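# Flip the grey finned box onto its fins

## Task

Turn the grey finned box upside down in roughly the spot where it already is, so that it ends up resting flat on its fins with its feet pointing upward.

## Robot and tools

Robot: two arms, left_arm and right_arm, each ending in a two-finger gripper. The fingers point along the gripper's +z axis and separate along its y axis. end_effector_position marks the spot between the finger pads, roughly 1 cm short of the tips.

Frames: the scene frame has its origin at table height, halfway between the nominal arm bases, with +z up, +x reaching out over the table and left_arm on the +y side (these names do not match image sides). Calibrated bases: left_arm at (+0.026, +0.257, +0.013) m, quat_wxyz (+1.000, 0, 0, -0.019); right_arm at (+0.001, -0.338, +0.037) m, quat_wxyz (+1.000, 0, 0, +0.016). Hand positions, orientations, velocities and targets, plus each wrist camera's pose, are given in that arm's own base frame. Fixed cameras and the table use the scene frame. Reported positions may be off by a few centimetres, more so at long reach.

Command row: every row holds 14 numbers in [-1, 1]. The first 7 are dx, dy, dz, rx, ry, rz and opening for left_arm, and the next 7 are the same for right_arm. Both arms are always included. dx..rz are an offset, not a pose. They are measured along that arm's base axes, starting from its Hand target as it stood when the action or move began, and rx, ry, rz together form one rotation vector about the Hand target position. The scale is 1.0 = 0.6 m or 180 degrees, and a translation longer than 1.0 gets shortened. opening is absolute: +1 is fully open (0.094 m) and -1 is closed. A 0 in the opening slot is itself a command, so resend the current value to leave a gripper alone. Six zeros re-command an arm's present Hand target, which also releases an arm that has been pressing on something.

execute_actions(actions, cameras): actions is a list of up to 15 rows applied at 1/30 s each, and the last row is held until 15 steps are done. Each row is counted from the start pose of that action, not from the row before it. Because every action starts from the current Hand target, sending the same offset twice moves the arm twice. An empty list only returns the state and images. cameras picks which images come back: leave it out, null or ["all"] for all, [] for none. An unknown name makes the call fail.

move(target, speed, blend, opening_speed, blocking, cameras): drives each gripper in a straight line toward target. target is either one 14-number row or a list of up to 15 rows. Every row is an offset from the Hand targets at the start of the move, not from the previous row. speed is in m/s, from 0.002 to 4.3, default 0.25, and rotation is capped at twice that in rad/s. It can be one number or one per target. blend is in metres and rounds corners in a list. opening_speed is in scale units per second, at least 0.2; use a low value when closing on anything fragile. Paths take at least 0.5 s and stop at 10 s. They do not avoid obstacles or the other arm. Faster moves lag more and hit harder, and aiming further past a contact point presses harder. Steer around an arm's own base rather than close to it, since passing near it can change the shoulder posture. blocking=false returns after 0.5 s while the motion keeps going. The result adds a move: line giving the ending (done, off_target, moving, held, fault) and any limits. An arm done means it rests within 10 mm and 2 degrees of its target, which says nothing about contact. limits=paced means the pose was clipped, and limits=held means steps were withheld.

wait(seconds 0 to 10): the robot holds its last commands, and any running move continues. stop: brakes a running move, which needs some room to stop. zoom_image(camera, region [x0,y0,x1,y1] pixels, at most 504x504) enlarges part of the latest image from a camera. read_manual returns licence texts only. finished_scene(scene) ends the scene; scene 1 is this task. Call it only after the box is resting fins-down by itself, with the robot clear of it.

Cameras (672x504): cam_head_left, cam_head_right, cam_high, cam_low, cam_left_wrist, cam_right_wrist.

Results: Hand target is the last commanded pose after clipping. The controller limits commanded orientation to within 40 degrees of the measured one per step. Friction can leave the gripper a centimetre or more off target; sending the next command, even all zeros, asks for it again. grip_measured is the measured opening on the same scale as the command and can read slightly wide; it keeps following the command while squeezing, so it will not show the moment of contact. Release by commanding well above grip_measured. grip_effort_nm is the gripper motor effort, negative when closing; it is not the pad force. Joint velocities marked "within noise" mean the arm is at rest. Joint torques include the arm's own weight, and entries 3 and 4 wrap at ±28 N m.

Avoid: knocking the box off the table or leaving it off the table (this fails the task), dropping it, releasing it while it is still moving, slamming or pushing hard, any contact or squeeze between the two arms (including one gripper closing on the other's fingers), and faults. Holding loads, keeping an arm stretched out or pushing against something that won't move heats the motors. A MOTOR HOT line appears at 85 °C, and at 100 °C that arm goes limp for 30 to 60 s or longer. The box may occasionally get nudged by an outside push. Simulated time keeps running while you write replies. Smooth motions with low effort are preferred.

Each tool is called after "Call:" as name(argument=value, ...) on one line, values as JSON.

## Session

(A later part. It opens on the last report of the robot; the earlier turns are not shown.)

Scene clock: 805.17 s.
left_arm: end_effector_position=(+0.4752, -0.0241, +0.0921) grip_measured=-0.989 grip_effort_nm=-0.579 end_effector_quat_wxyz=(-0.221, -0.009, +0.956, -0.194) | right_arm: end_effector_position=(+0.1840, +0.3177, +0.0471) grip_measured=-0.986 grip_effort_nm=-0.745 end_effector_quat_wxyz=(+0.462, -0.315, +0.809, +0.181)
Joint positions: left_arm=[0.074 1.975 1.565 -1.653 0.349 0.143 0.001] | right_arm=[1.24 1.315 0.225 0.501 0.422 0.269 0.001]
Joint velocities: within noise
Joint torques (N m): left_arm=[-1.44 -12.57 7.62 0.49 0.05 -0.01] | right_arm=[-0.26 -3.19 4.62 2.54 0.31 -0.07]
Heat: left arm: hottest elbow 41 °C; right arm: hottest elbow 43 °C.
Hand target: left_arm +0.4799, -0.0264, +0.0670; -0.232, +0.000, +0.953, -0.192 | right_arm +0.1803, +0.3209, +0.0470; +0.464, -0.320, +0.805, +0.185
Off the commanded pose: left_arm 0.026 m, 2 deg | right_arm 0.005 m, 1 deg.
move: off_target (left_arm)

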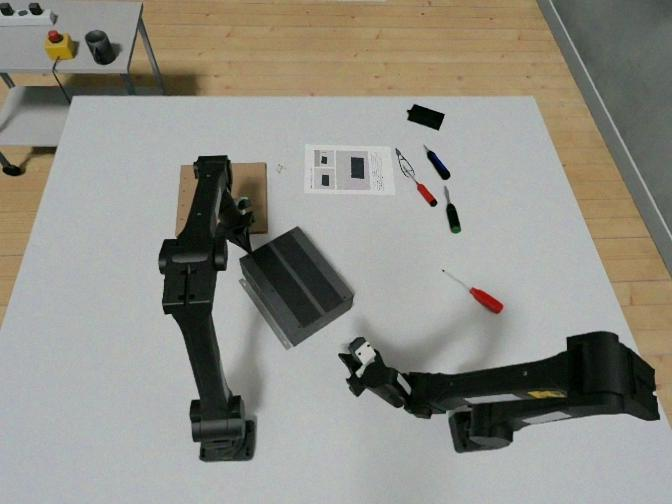

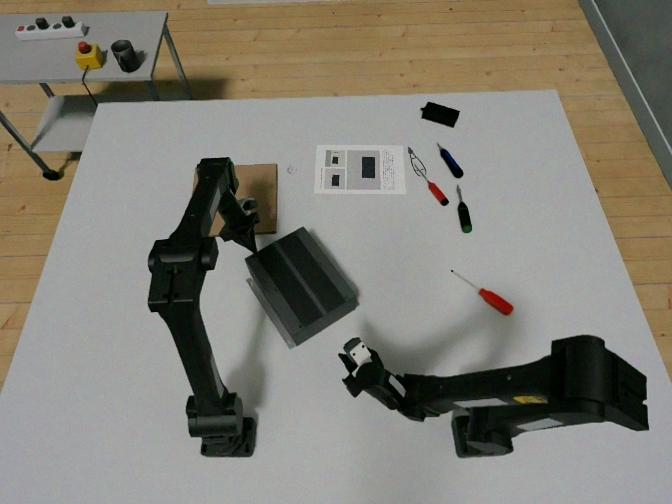

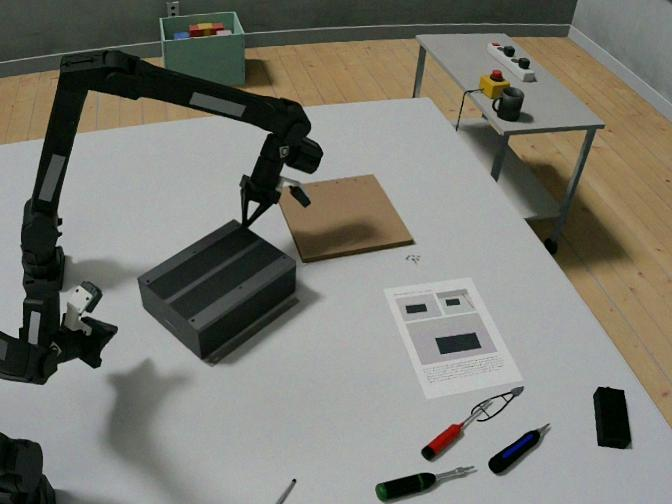

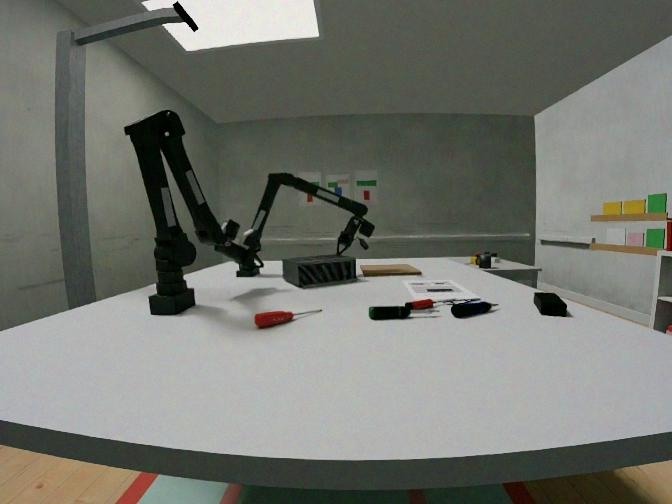

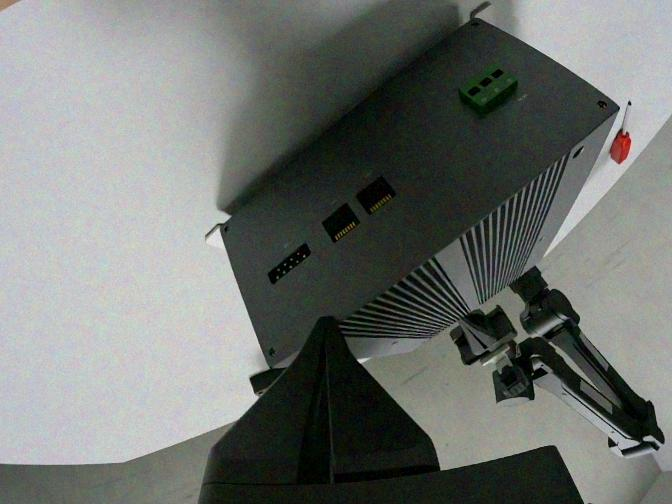

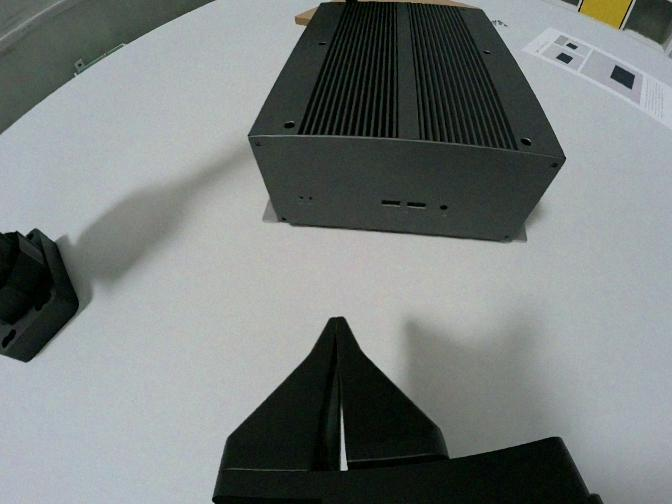

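Call:
move(target=[[0.06,0.04,0.08,0,0,0,-1,0,0,0,0,0,0,-1],[0.085,0.055,0.03,0,0,0,-1,0.03,0.04,-0.02,0,0,0,-1],[0.078,0.05,-0.05,0,0,0,-1,0.046,0.066,-0.03,0,0,0,-1],[-0.04,-0.03,-0.03,0,0,0,-1,0.16,0.13,-0.015,0,0,0,-1]], speed=[0.15,0.15,0.15,0.06])

Scene clock: 852.93 s.
left_arm: end_effector_position=(+0.4785, -0.0228, +0.0440) grip_measured=-0.989 grip_effort_nm=-0.584 end_effector_quat_wxyz=(-0.201, -0.004, +0.961, -0.189) | right_arm: end_effector_position=(+0.2584, +0.3865, +0.0277) grip_measured=-0.986 grip_effort_nm=-0.745 end_effector_quat_wxyz=(+0.452, -0.329, +0.809, +0.183)
Joint positions: left_arm=[0.074 2.014 1.502 -1.51 0.341 0.145 0.001] | right_arm=[1.078 1.608 0.462 0.572 0.26 0.163 0.001]
Joint velocities: within noise
Joint torques (N m): left_arm=[-3.84 -18.26 3.9 -1.85 0.87 -0.29] | right_arm=[-2.37 -7.24 7.6 1.84 0.05 -0.12]
Heat: left arm: hottest elbow 42 °C; right arm: hottest elbow 39 °C.
Hand target: left_arm +0.4560, -0.0443, +0.0491; -0.232, +0.000, +0.953, -0.192 | right_arm +0.2763, +0.3988, +0.0380; +0.464, -0.320, +0.805, +0.185
Off the commanded pose: left_arm 0.032 m, 4 deg | right_arm 0.024 m, 2 deg.
move: off_target (left_arm, right_arm)

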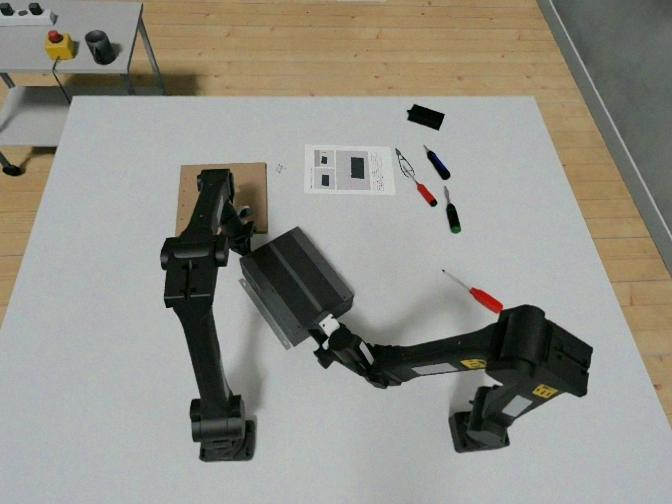

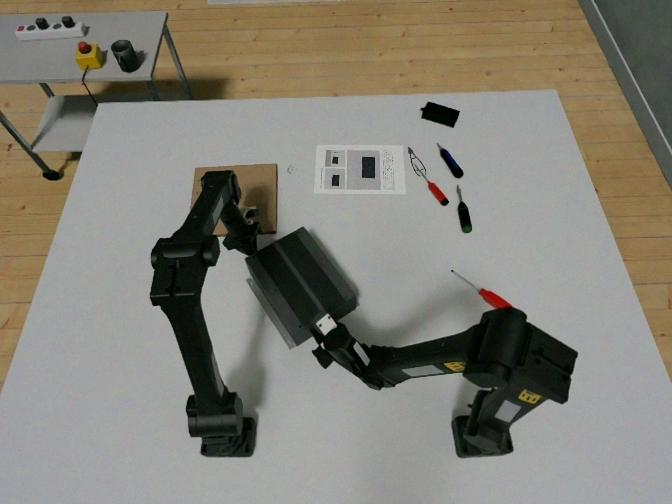

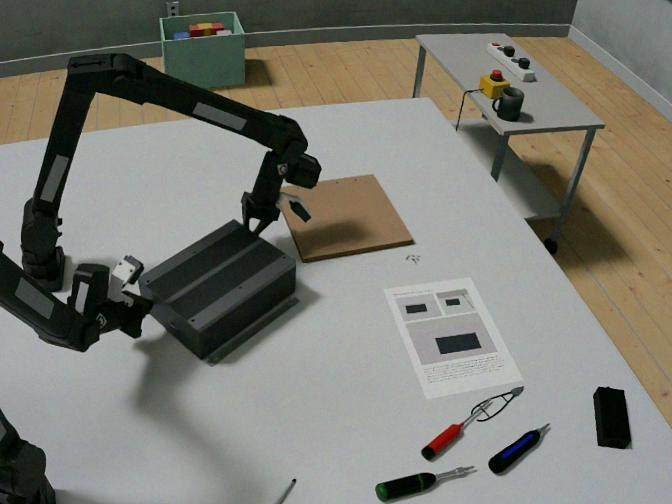

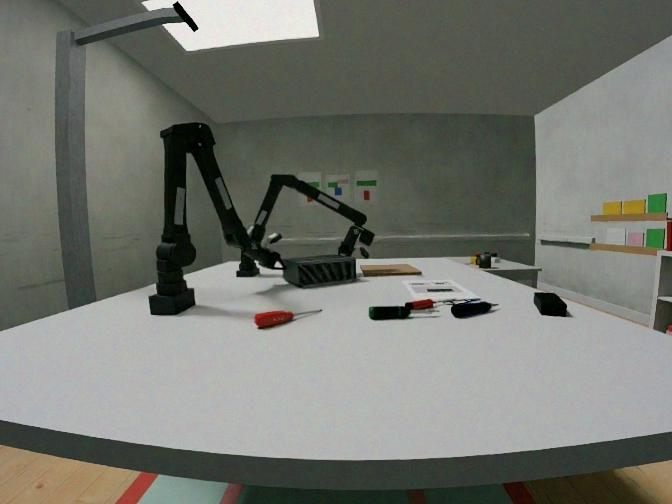

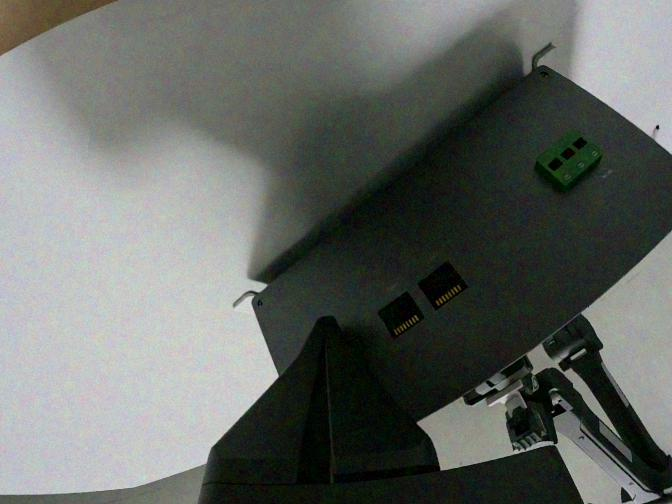

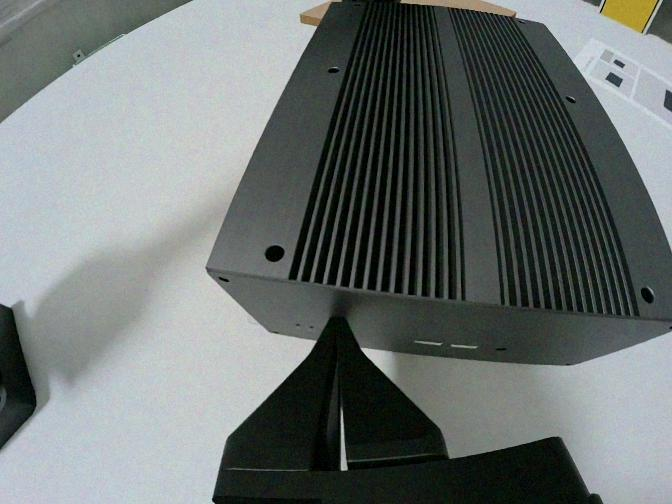

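Call:
move(target=[[-0.116,-0.082,0.02,0,0,0,-1,0.126,0.081,0.03,0,0,0,-1],[-0.116,-0.082,0.09,0,0,0,-1,0.126,0.081,0.10,0,0,0,-1]], speed=0.06)

Scene clock: 859.87 s.
left_arm: end_effector_position=(+0.4583, -0.0204, +0.0893) grip_measured=-0.989 grip_effort_nm=-0.569 end_effector_quat_wxyz=(-0.127, -0.027, +0.978, -0.165) | right_arm: end_effector_position=(+0.2586, +0.3735, +0.0002) grip_measured=-0.986 grip_effort_nm=-0.745 end_effector_quat_wxyz=(+0.342, -0.387, +0.846, +0.135)
Joint positions: left_arm=[0.073 1.808 1.36 -1.403 0.316 0.064 0.001] | right_arm=[1.021 1.58 0.547 0.204 0.146 0.105 0.001]
Joint velocities: within noise
Joint torques (N m): left_arm=[-10.64 -17.08 2.1 -6.35 2.9 -0.36] | right_arm=[-6.42 -13.68 16.94 4.92 1.52 -0.09]
Heat: left arm: hottest elbow 41 °C; right arm: hottest elbow 40 °C.
Hand target: left_arm +0.3862, -0.0936, +0.1029; -0.232, +0.000, +0.953, -0.192 | right_arm +0.3518, +0.4475, +0.0981; +0.465, -0.320, +0.805, +0.185
Off the commanded pose: left_arm 0.104 m, 13 deg | right_arm 0.154 m, 18 deg.
move: off_target (left_arm, right_arm)

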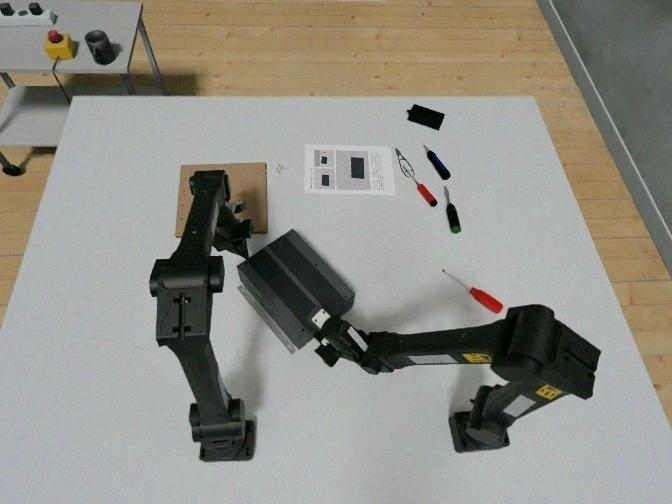

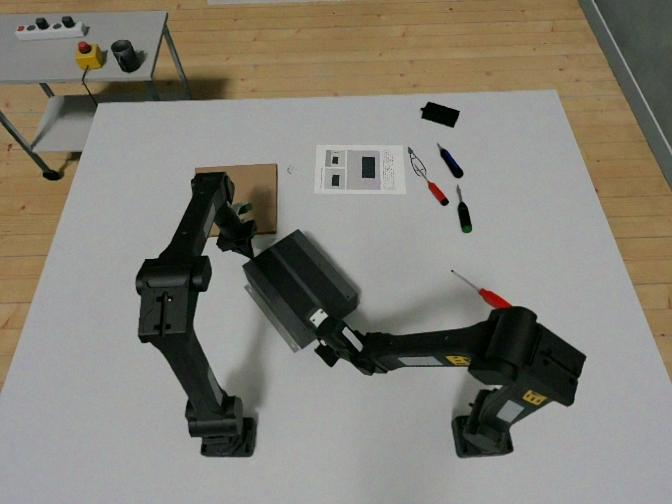

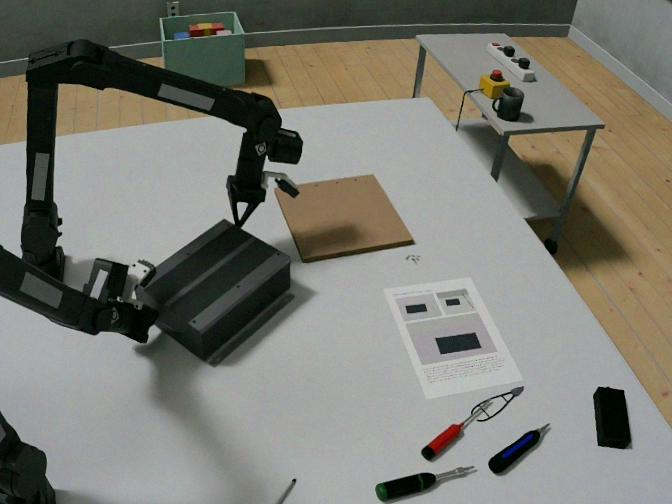

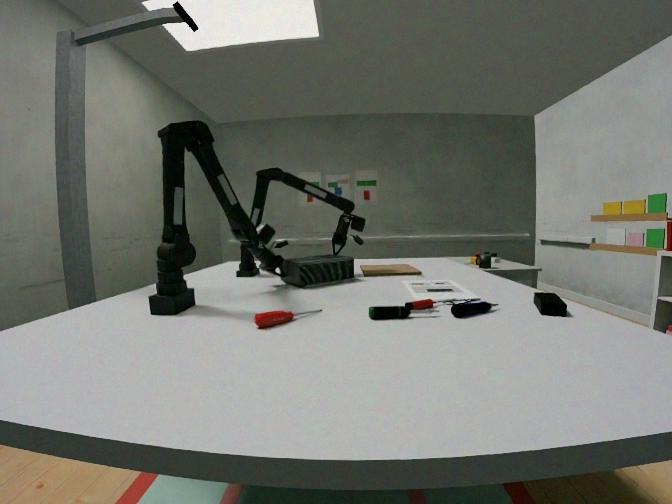

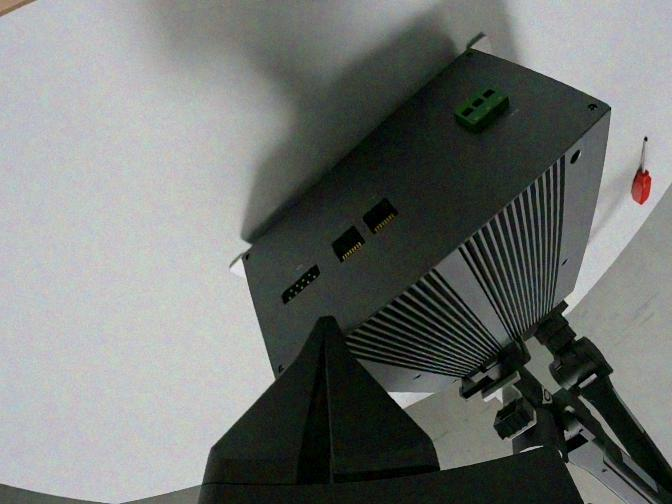

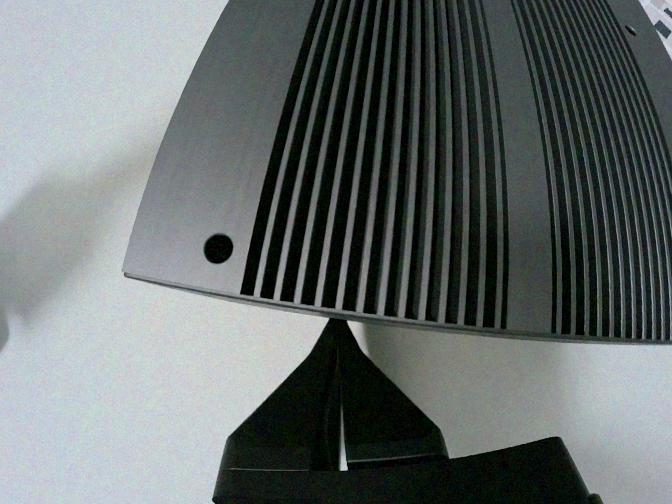

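Call:
zoom_image(camera="cam_low", region=[250, 220, 400, 310])

Call:
zoom_image(camera="cam_high", region=[90, 200, 330, 390])

Scaled by 3.360.

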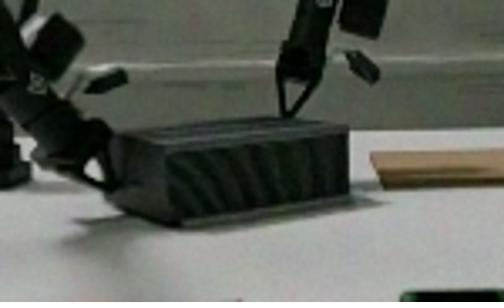

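Scaled by 2.100.

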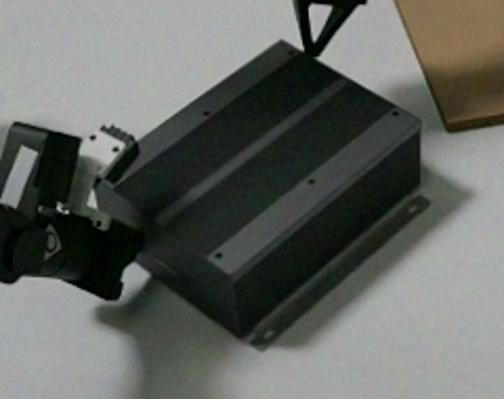

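Call:
move(target=[0.10,0.07,0.0,0,0,0,-1,0,0,0.08,0,0,0,-1], speed=0.06)

Call:
zoom_image(camera="cam_high", region=[90, 200, 330, 390])

Scene clock: 876.00 s.
left_arm: end_effector_position=(+0.4352, -0.0559, +0.1061) grip_measured=-0.989 grip_effort_nm=-0.574 end_effector_quat_wxyz=(-0.231, -0.003, +0.954, -0.191) | right_arm: end_effector_position=(+0.2678, +0.3719, +0.0419) grip_measured=-0.986 grip_effort_nm=-0.750 end_effector_quat_wxyz=(+0.348, -0.378, +0.848, +0.129)
Joint positions: left_arm=[0.015 1.872 1.441 -1.636 0.367 0.103 0.001] | right_arm=[1.008 1.46 0.584 0.052 0.16 0.105 0.001]
Joint velocities: within noise
Joint torques (N m): left_arm=[-0.09 -12.69 10.09 -0.76 0.17 -0.03] | right_arm=[-4.84 -12.51 18.54 4.57 0.9 -0.08]
Heat: left arm: hottest elbow 40 °C; right arm: hottest elbow 46 °C.
Hand target: left_arm +0.4463, -0.0515, +0.1029; -0.233, +0.000, +0.953, -0.192 | right_arm +0.3519, +0.4475, +0.1460; +0.464, -0.320, +0.805, +0.185
Off the commanded pose: left_arm 0.012 m, 0 deg | right_arm 0.154 m, 17 deg.
move: off_target (left_arm, right_arm)

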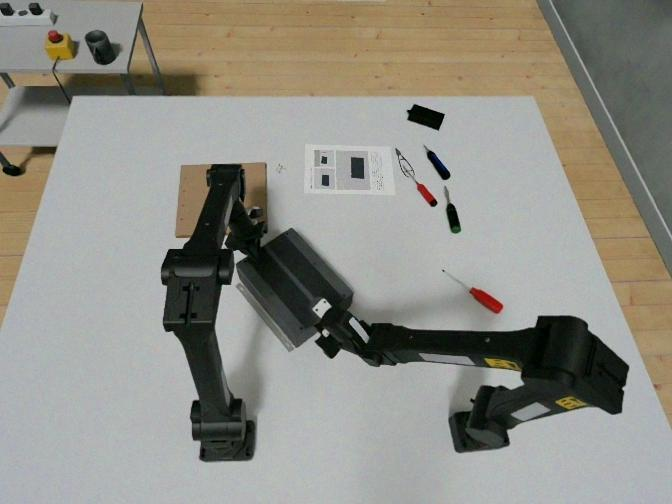

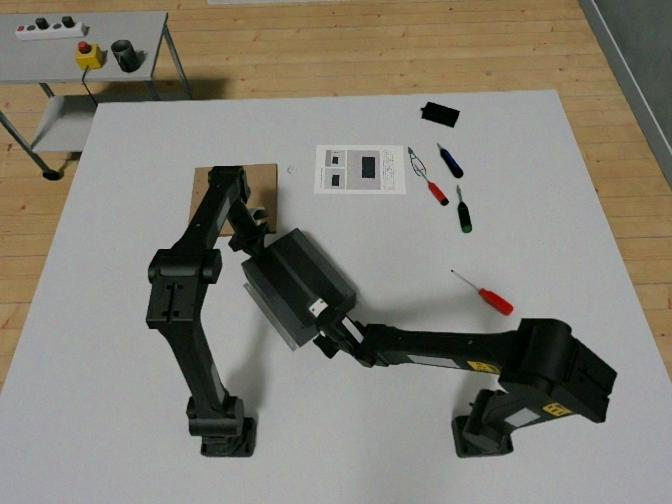

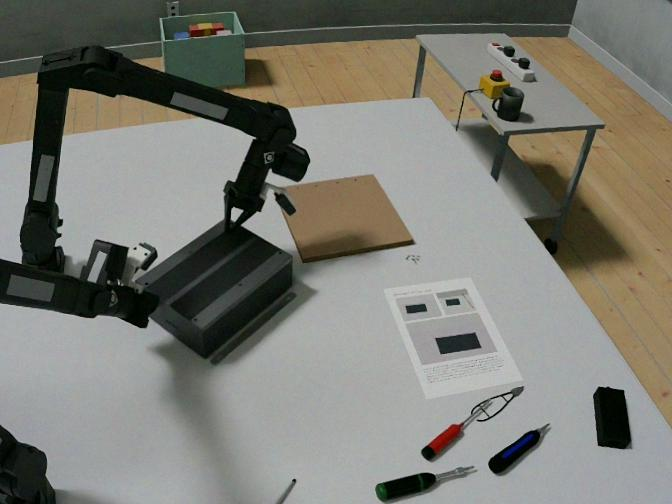

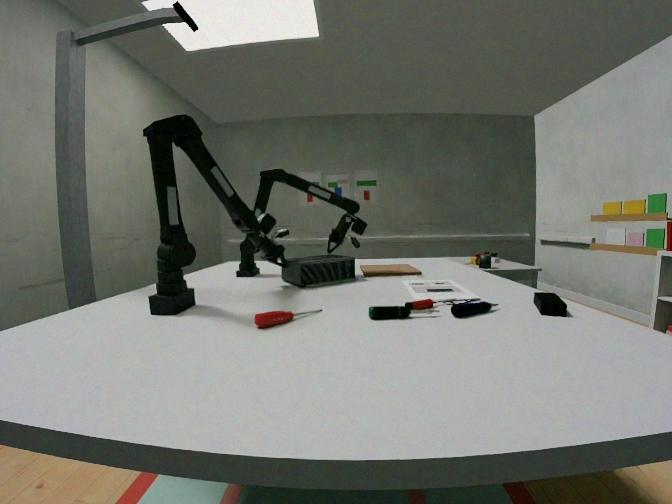

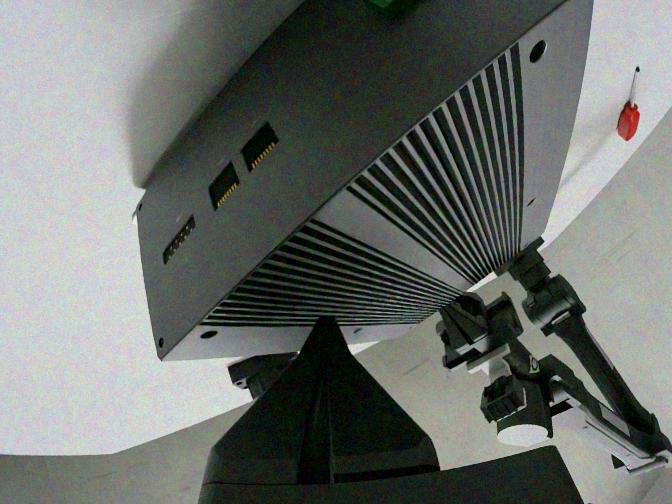

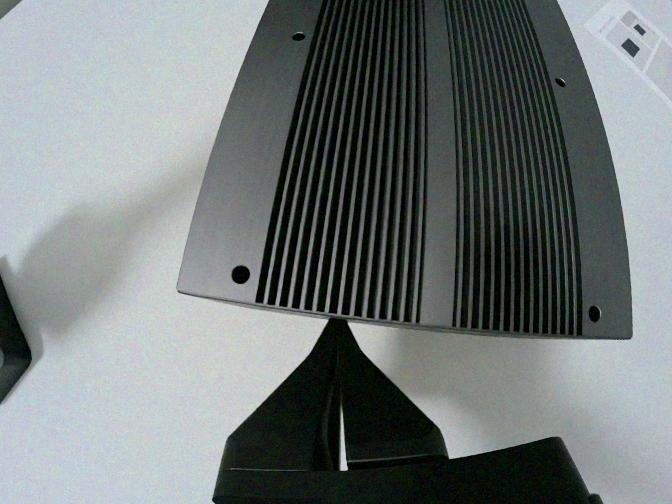

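Scaled by 2.100.

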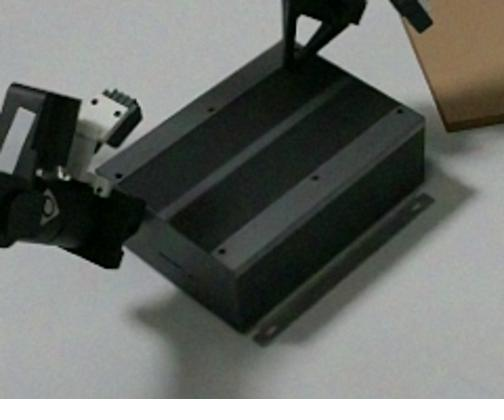

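Call:
move(target=[[0.02,0.05,0.2,0,0,0,-1,0,0,0.05,0,0,0,-1],[-0.2,0.10,0.2,-0.160,-0.5285,-0.159,-1,0,0,0.1,0,0,0,-1],[-0.27,0.075,0.0,-0.160,-0.5285,-0.159,1,0,0,0.12,0,0,0,-1]], speed=0.15)

Scene clock: 913.80 s.
left_arm: end_effector_position=(+0.2845, -0.0089, +0.1074) grip_measured=+0.996 grip_effort_nm=0.159 end_effector_quat_wxyz=(+0.501, +0.399, +0.716, -0.278) | right_arm: end_effector_position=(+0.3395, +0.4382, +0.1866) grip_measured=-0.986 grip_effort_nm=-0.745 end_effector_quat_wxyz=(+0.444, -0.329, +0.815, +0.174)
Joint positions: left_arm=[0.573 1.263 0.472 -0.827 1.219 1.622 0.094] | right_arm=[0.967 1.393 0.86 -0.054 0.175 0.105 0.001]
Joint velocities: within noise
Joint torques (N m): left_arm=[0.15 -2.55 5.75 0.92 0.85 -0.06] | right_arm=[-1.49 -10.99 11.59 1.76 -0.05 -0.07]
Heat: left arm: hottest elbow 43 °C; right arm: hottest elbow 65 °C.
Hand target: left_arm +0.2843, -0.0066, +0.1029; +0.502, +0.396, +0.717, -0.277 | right_arm +0.3518, +0.4476, +0.2181; +0.464, -0.320, +0.805, +0.185
Off the commanded pose: left_arm 0.005 m, 0 deg | right_arm 0.035 m, 3 deg.
move: off_target (right_arm)

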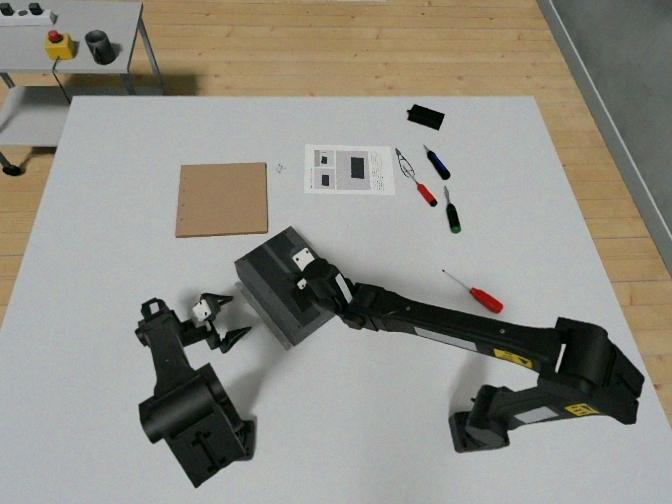

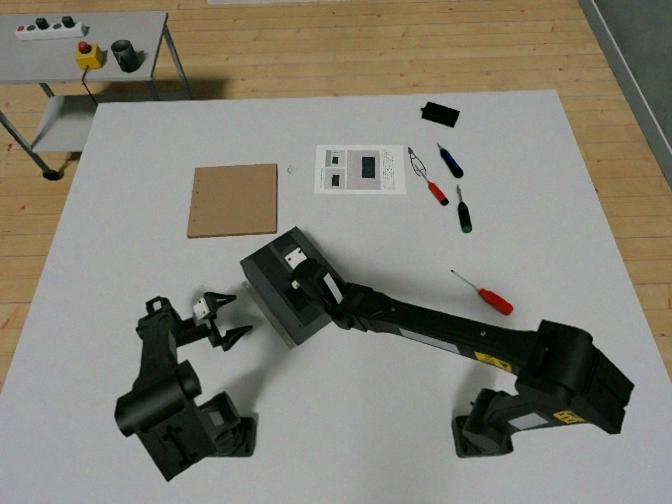

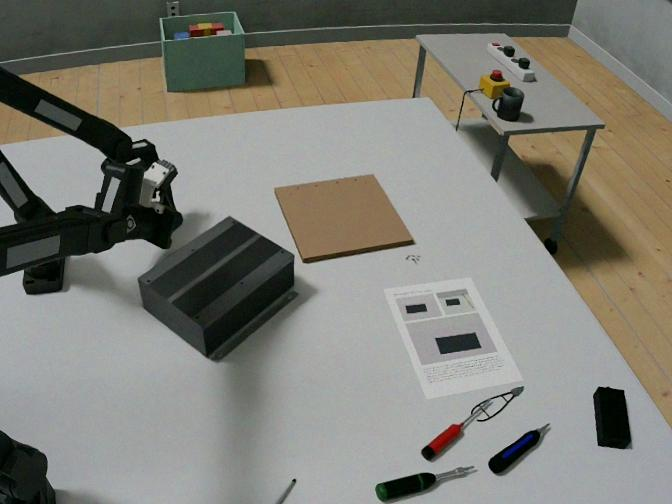

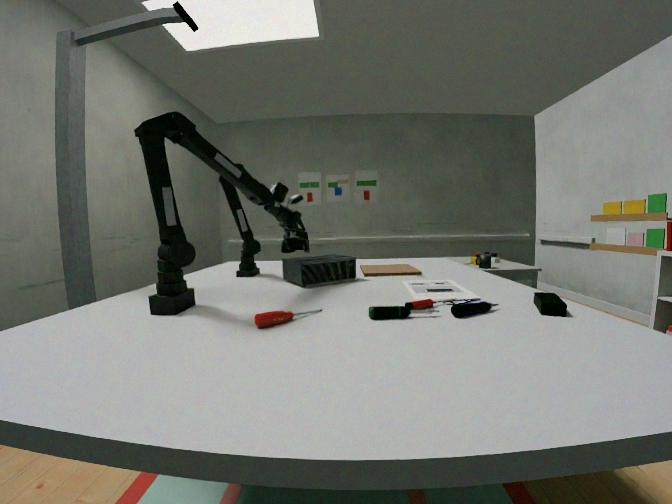

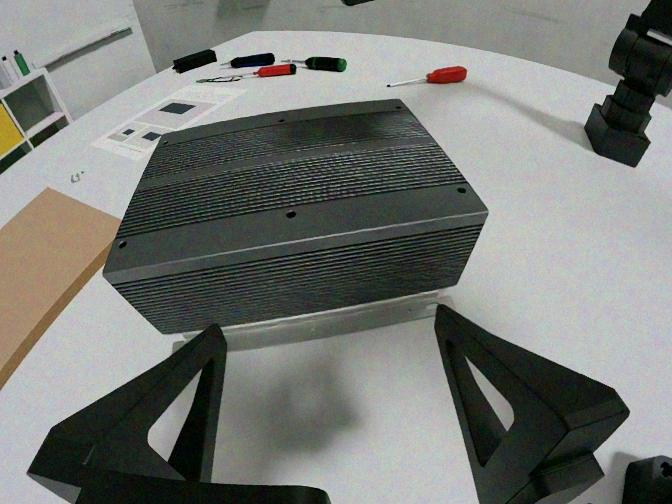

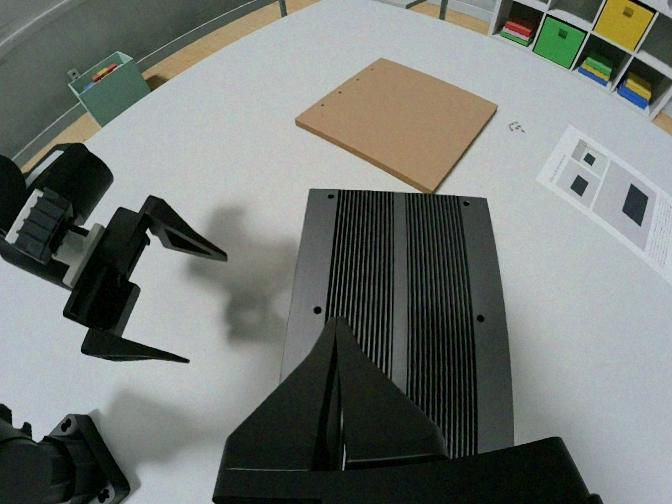

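Call:
move(target=[[0.05,0.15,0.17,0,0,0,-1,-0.1,-0.08,0.05,0,0,0,-1],[0.3,0.1,0.2,0.160,0.5285,0.159,-1,-0.24,-0.145,-0.05,0,0,0,-1],[0.415,0.03,0.1,0.160,0.5285,0.159,-1,-0.24,-0.145,-0.2,0,0,0,-1],[0.405,0.018,-0.02,0.160,0.5285,0.159,-1,-0.24,-0.145,-0.24,0,0,0,-1]], speed=0.25)

Scene clock: 943.70 s.
left_arm: end_effector_position=(+0.5157, +0.0073, +0.0893) grip_measured=-0.989 grip_effort_nm=-0.593 end_effector_quat_wxyz=(-0.197, -0.014, +0.962, -0.187) | right_arm: end_effector_position=(+0.2114, +0.3552, +0.0730) grip_measured=-0.986 grip_effort_nm=-0.745 end_effector_quat_wxyz=(+0.462, -0.318, +0.808, +0.179)
Joint positions: left_arm=[0.121 2.055 1.703 -1.672 0.323 0.166 0.001] | right_arm=[1.19 1.321 0.361 0.379 0.38 0.233 0.001]
Joint velocities: within noise
Joint torques (N m): left_arm=[-1.44 -16.85 10.33 -0.5 0.37 -0.12] | right_arm=[0.97 -4.95 5.75 2.51 0.27 -0.02]
Heat: left arm: hottest elbow 42 °C; right arm: hottest elbow 56 °C.
Hand target: left_arm +0.5274, +0.0043, +0.0911; -0.232, +0.000, +0.953, -0.192 | right_arm +0.2078, +0.3604, +0.0739; +0.464, -0.320, +0.805, +0.185
Off the commanded pose: left_arm 0.012 m, 4 deg | right_arm 0.007 m, 1 deg.
joint sent to its limit (left arm) — joint 4 (wrist pitch), lower limit. The joint targets are off in orientation, not in position.
move: off_target (left_arm)

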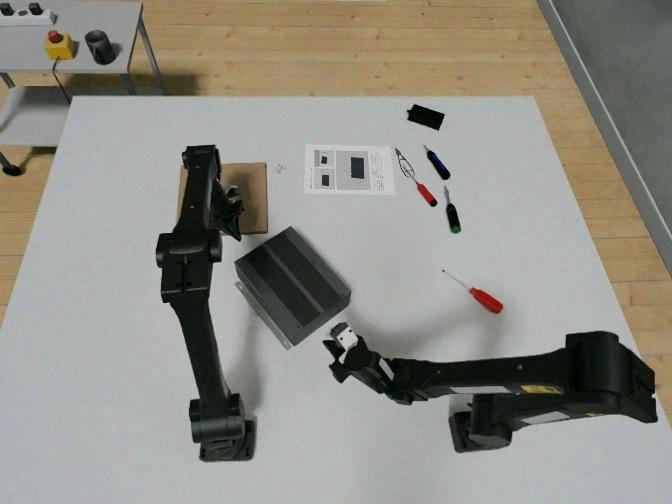

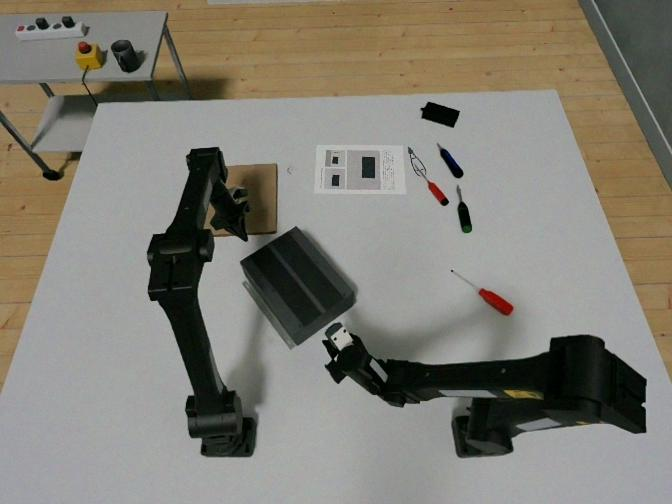

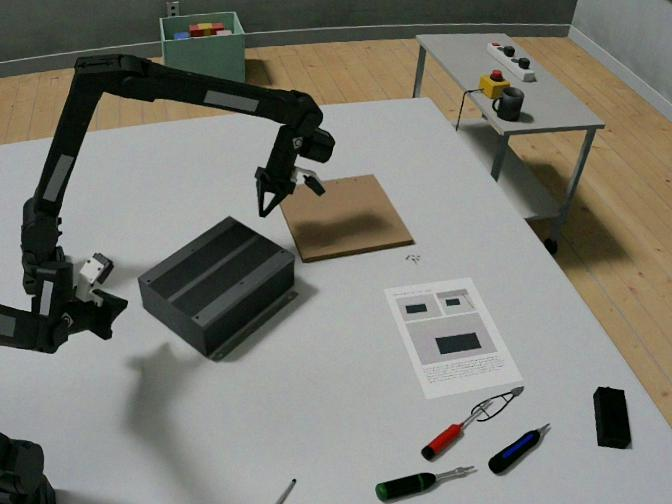

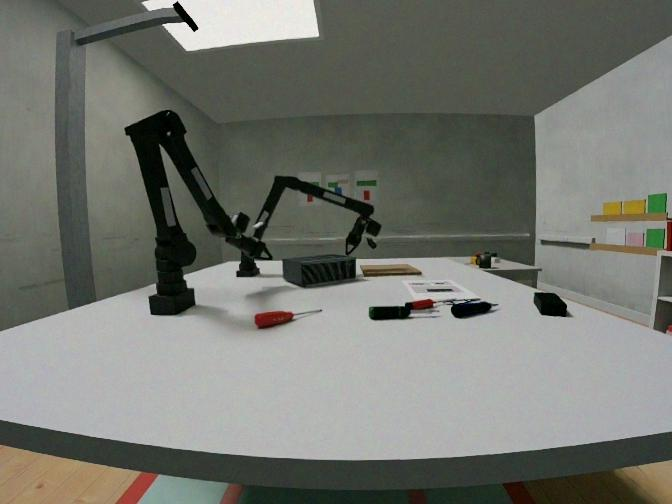

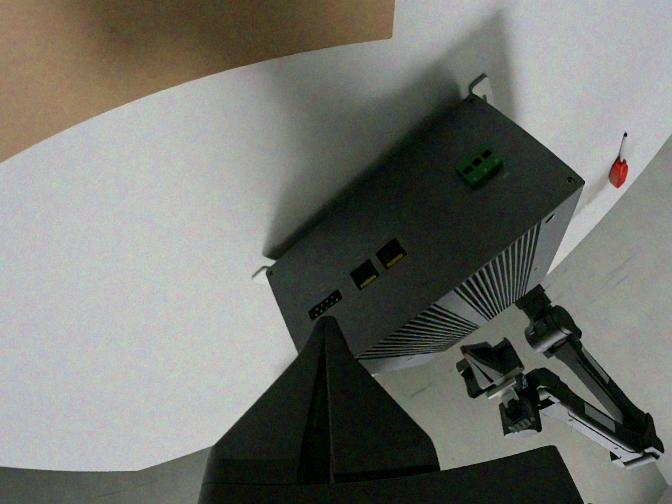

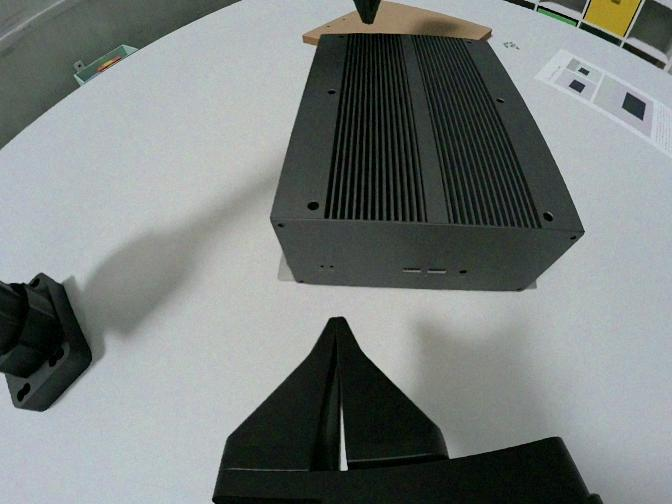

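Call:
move(target=[[-0.052,0.017,-0.083,0,0,0,-1,0.02,0.014,-0.1,0,0,0,-1],[-0.235,-0.128,-0.06,0,0,0,-1,0.228,0.16,-0.06,0,0,0,-1],[-0.235,-0.128,-0.03,0,0,0,-1,0.228,0.16,0.04,0,0,0,-1]], speed=[0.12,0.08,0.06])

Call:
zoom_image(camera="cam_high", region=[90, 200, 330, 390])

Scene clock: 989.67 s.
left_arm: end_effector_position=(+0.4558, -0.0018, +0.0625) grip_measured=-0.989 grip_effort_nm=-0.593 end_effector_quat_wxyz=(-0.127, -0.025, +0.977, -0.167) | right_arm: end_effector_position=(+0.2637, +0.3837, +0.0061) grip_measured=-0.986 grip_effort_nm=-0.740 end_effector_quat_wxyz=(+0.356, -0.379, +0.844, +0.134)
Joint positions: left_arm=[0.112 1.842 1.329 -1.351 0.309 0.106 0.001] | right_arm=[1.035 1.591 0.568 0.216 0.176 0.12 0.001]
Joint velocities: within noise
Joint torques (N m): left_arm=[-10.11 -16.73 1.66 -6.17 2.41 -0.35] | right_arm=[-5.36 -13.63 16.77 4.57 1.14 -0.08]
Heat: left arm: hottest elbow 42 °C; right arm: hottest elbow 46 °C.
Hand target: left_arm +0.3863, -0.0724, +0.0731; -0.232, -0.001, +0.953, -0.192 | right_arm +0.3446, +0.4565, +0.0981; +0.464, -0.320, +0.805, +0.185
Off the commanded pose: left_arm 0.100 m, 13 deg | right_arm 0.142 m, 16 deg.
move: off_target (left_arm, right_arm)

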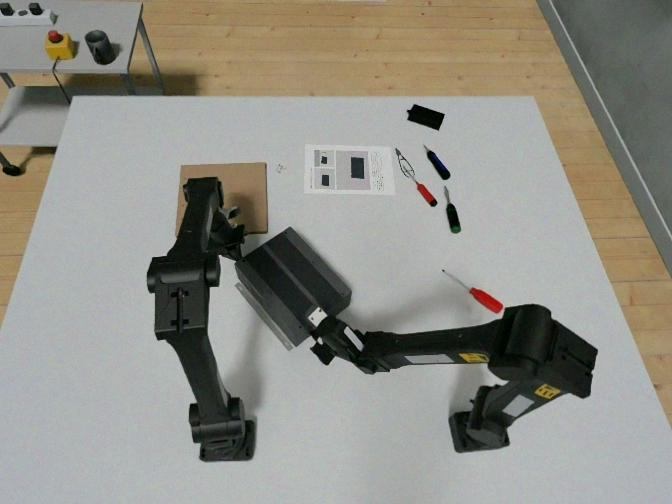

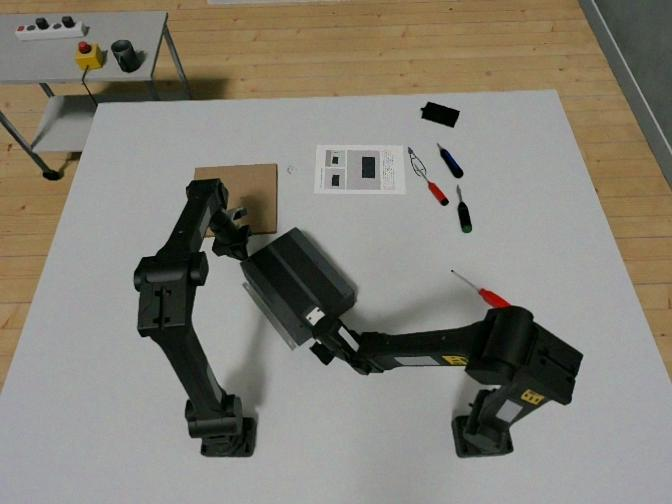

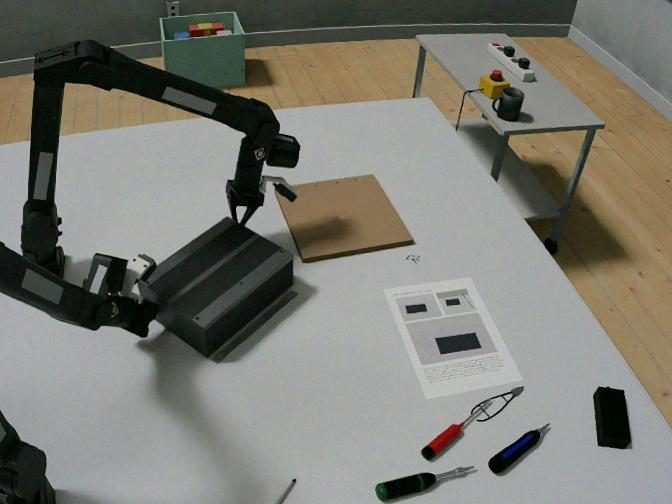

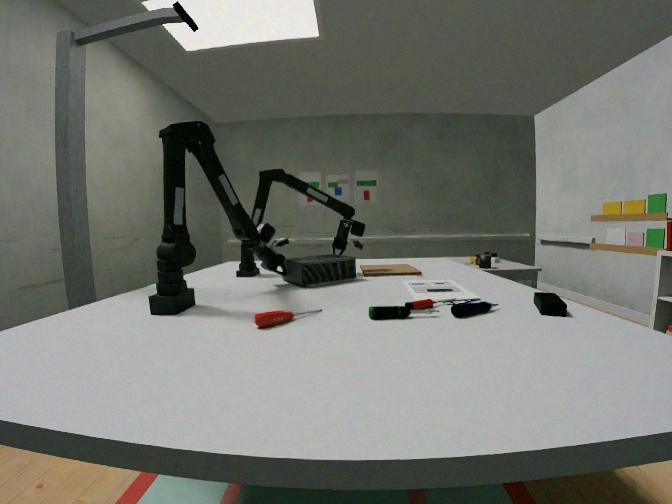

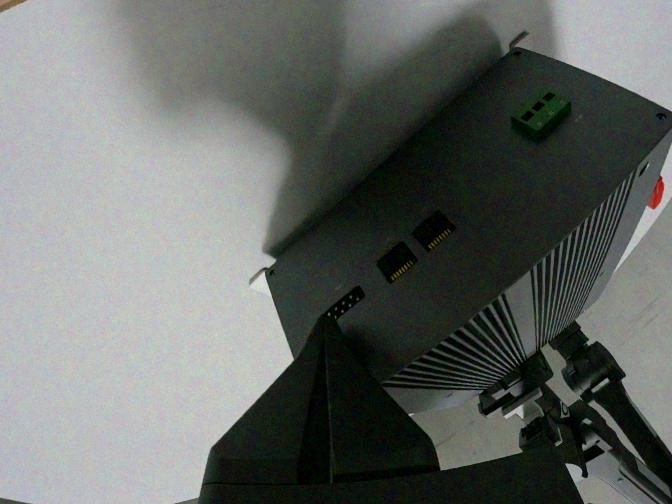

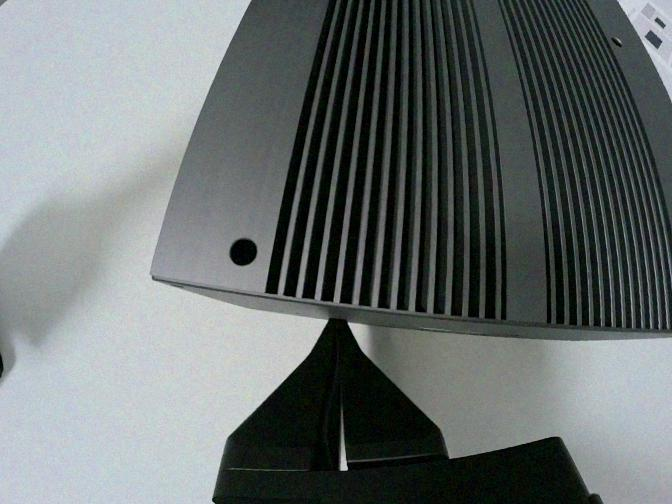

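Scaled by 2.100.

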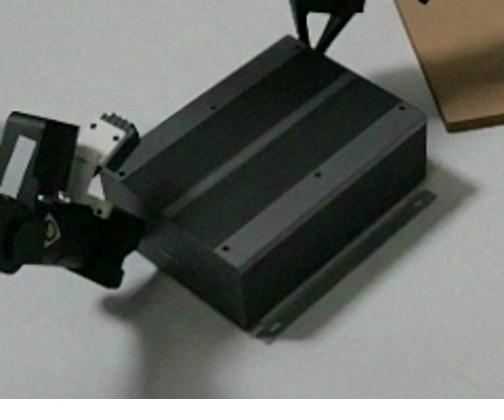

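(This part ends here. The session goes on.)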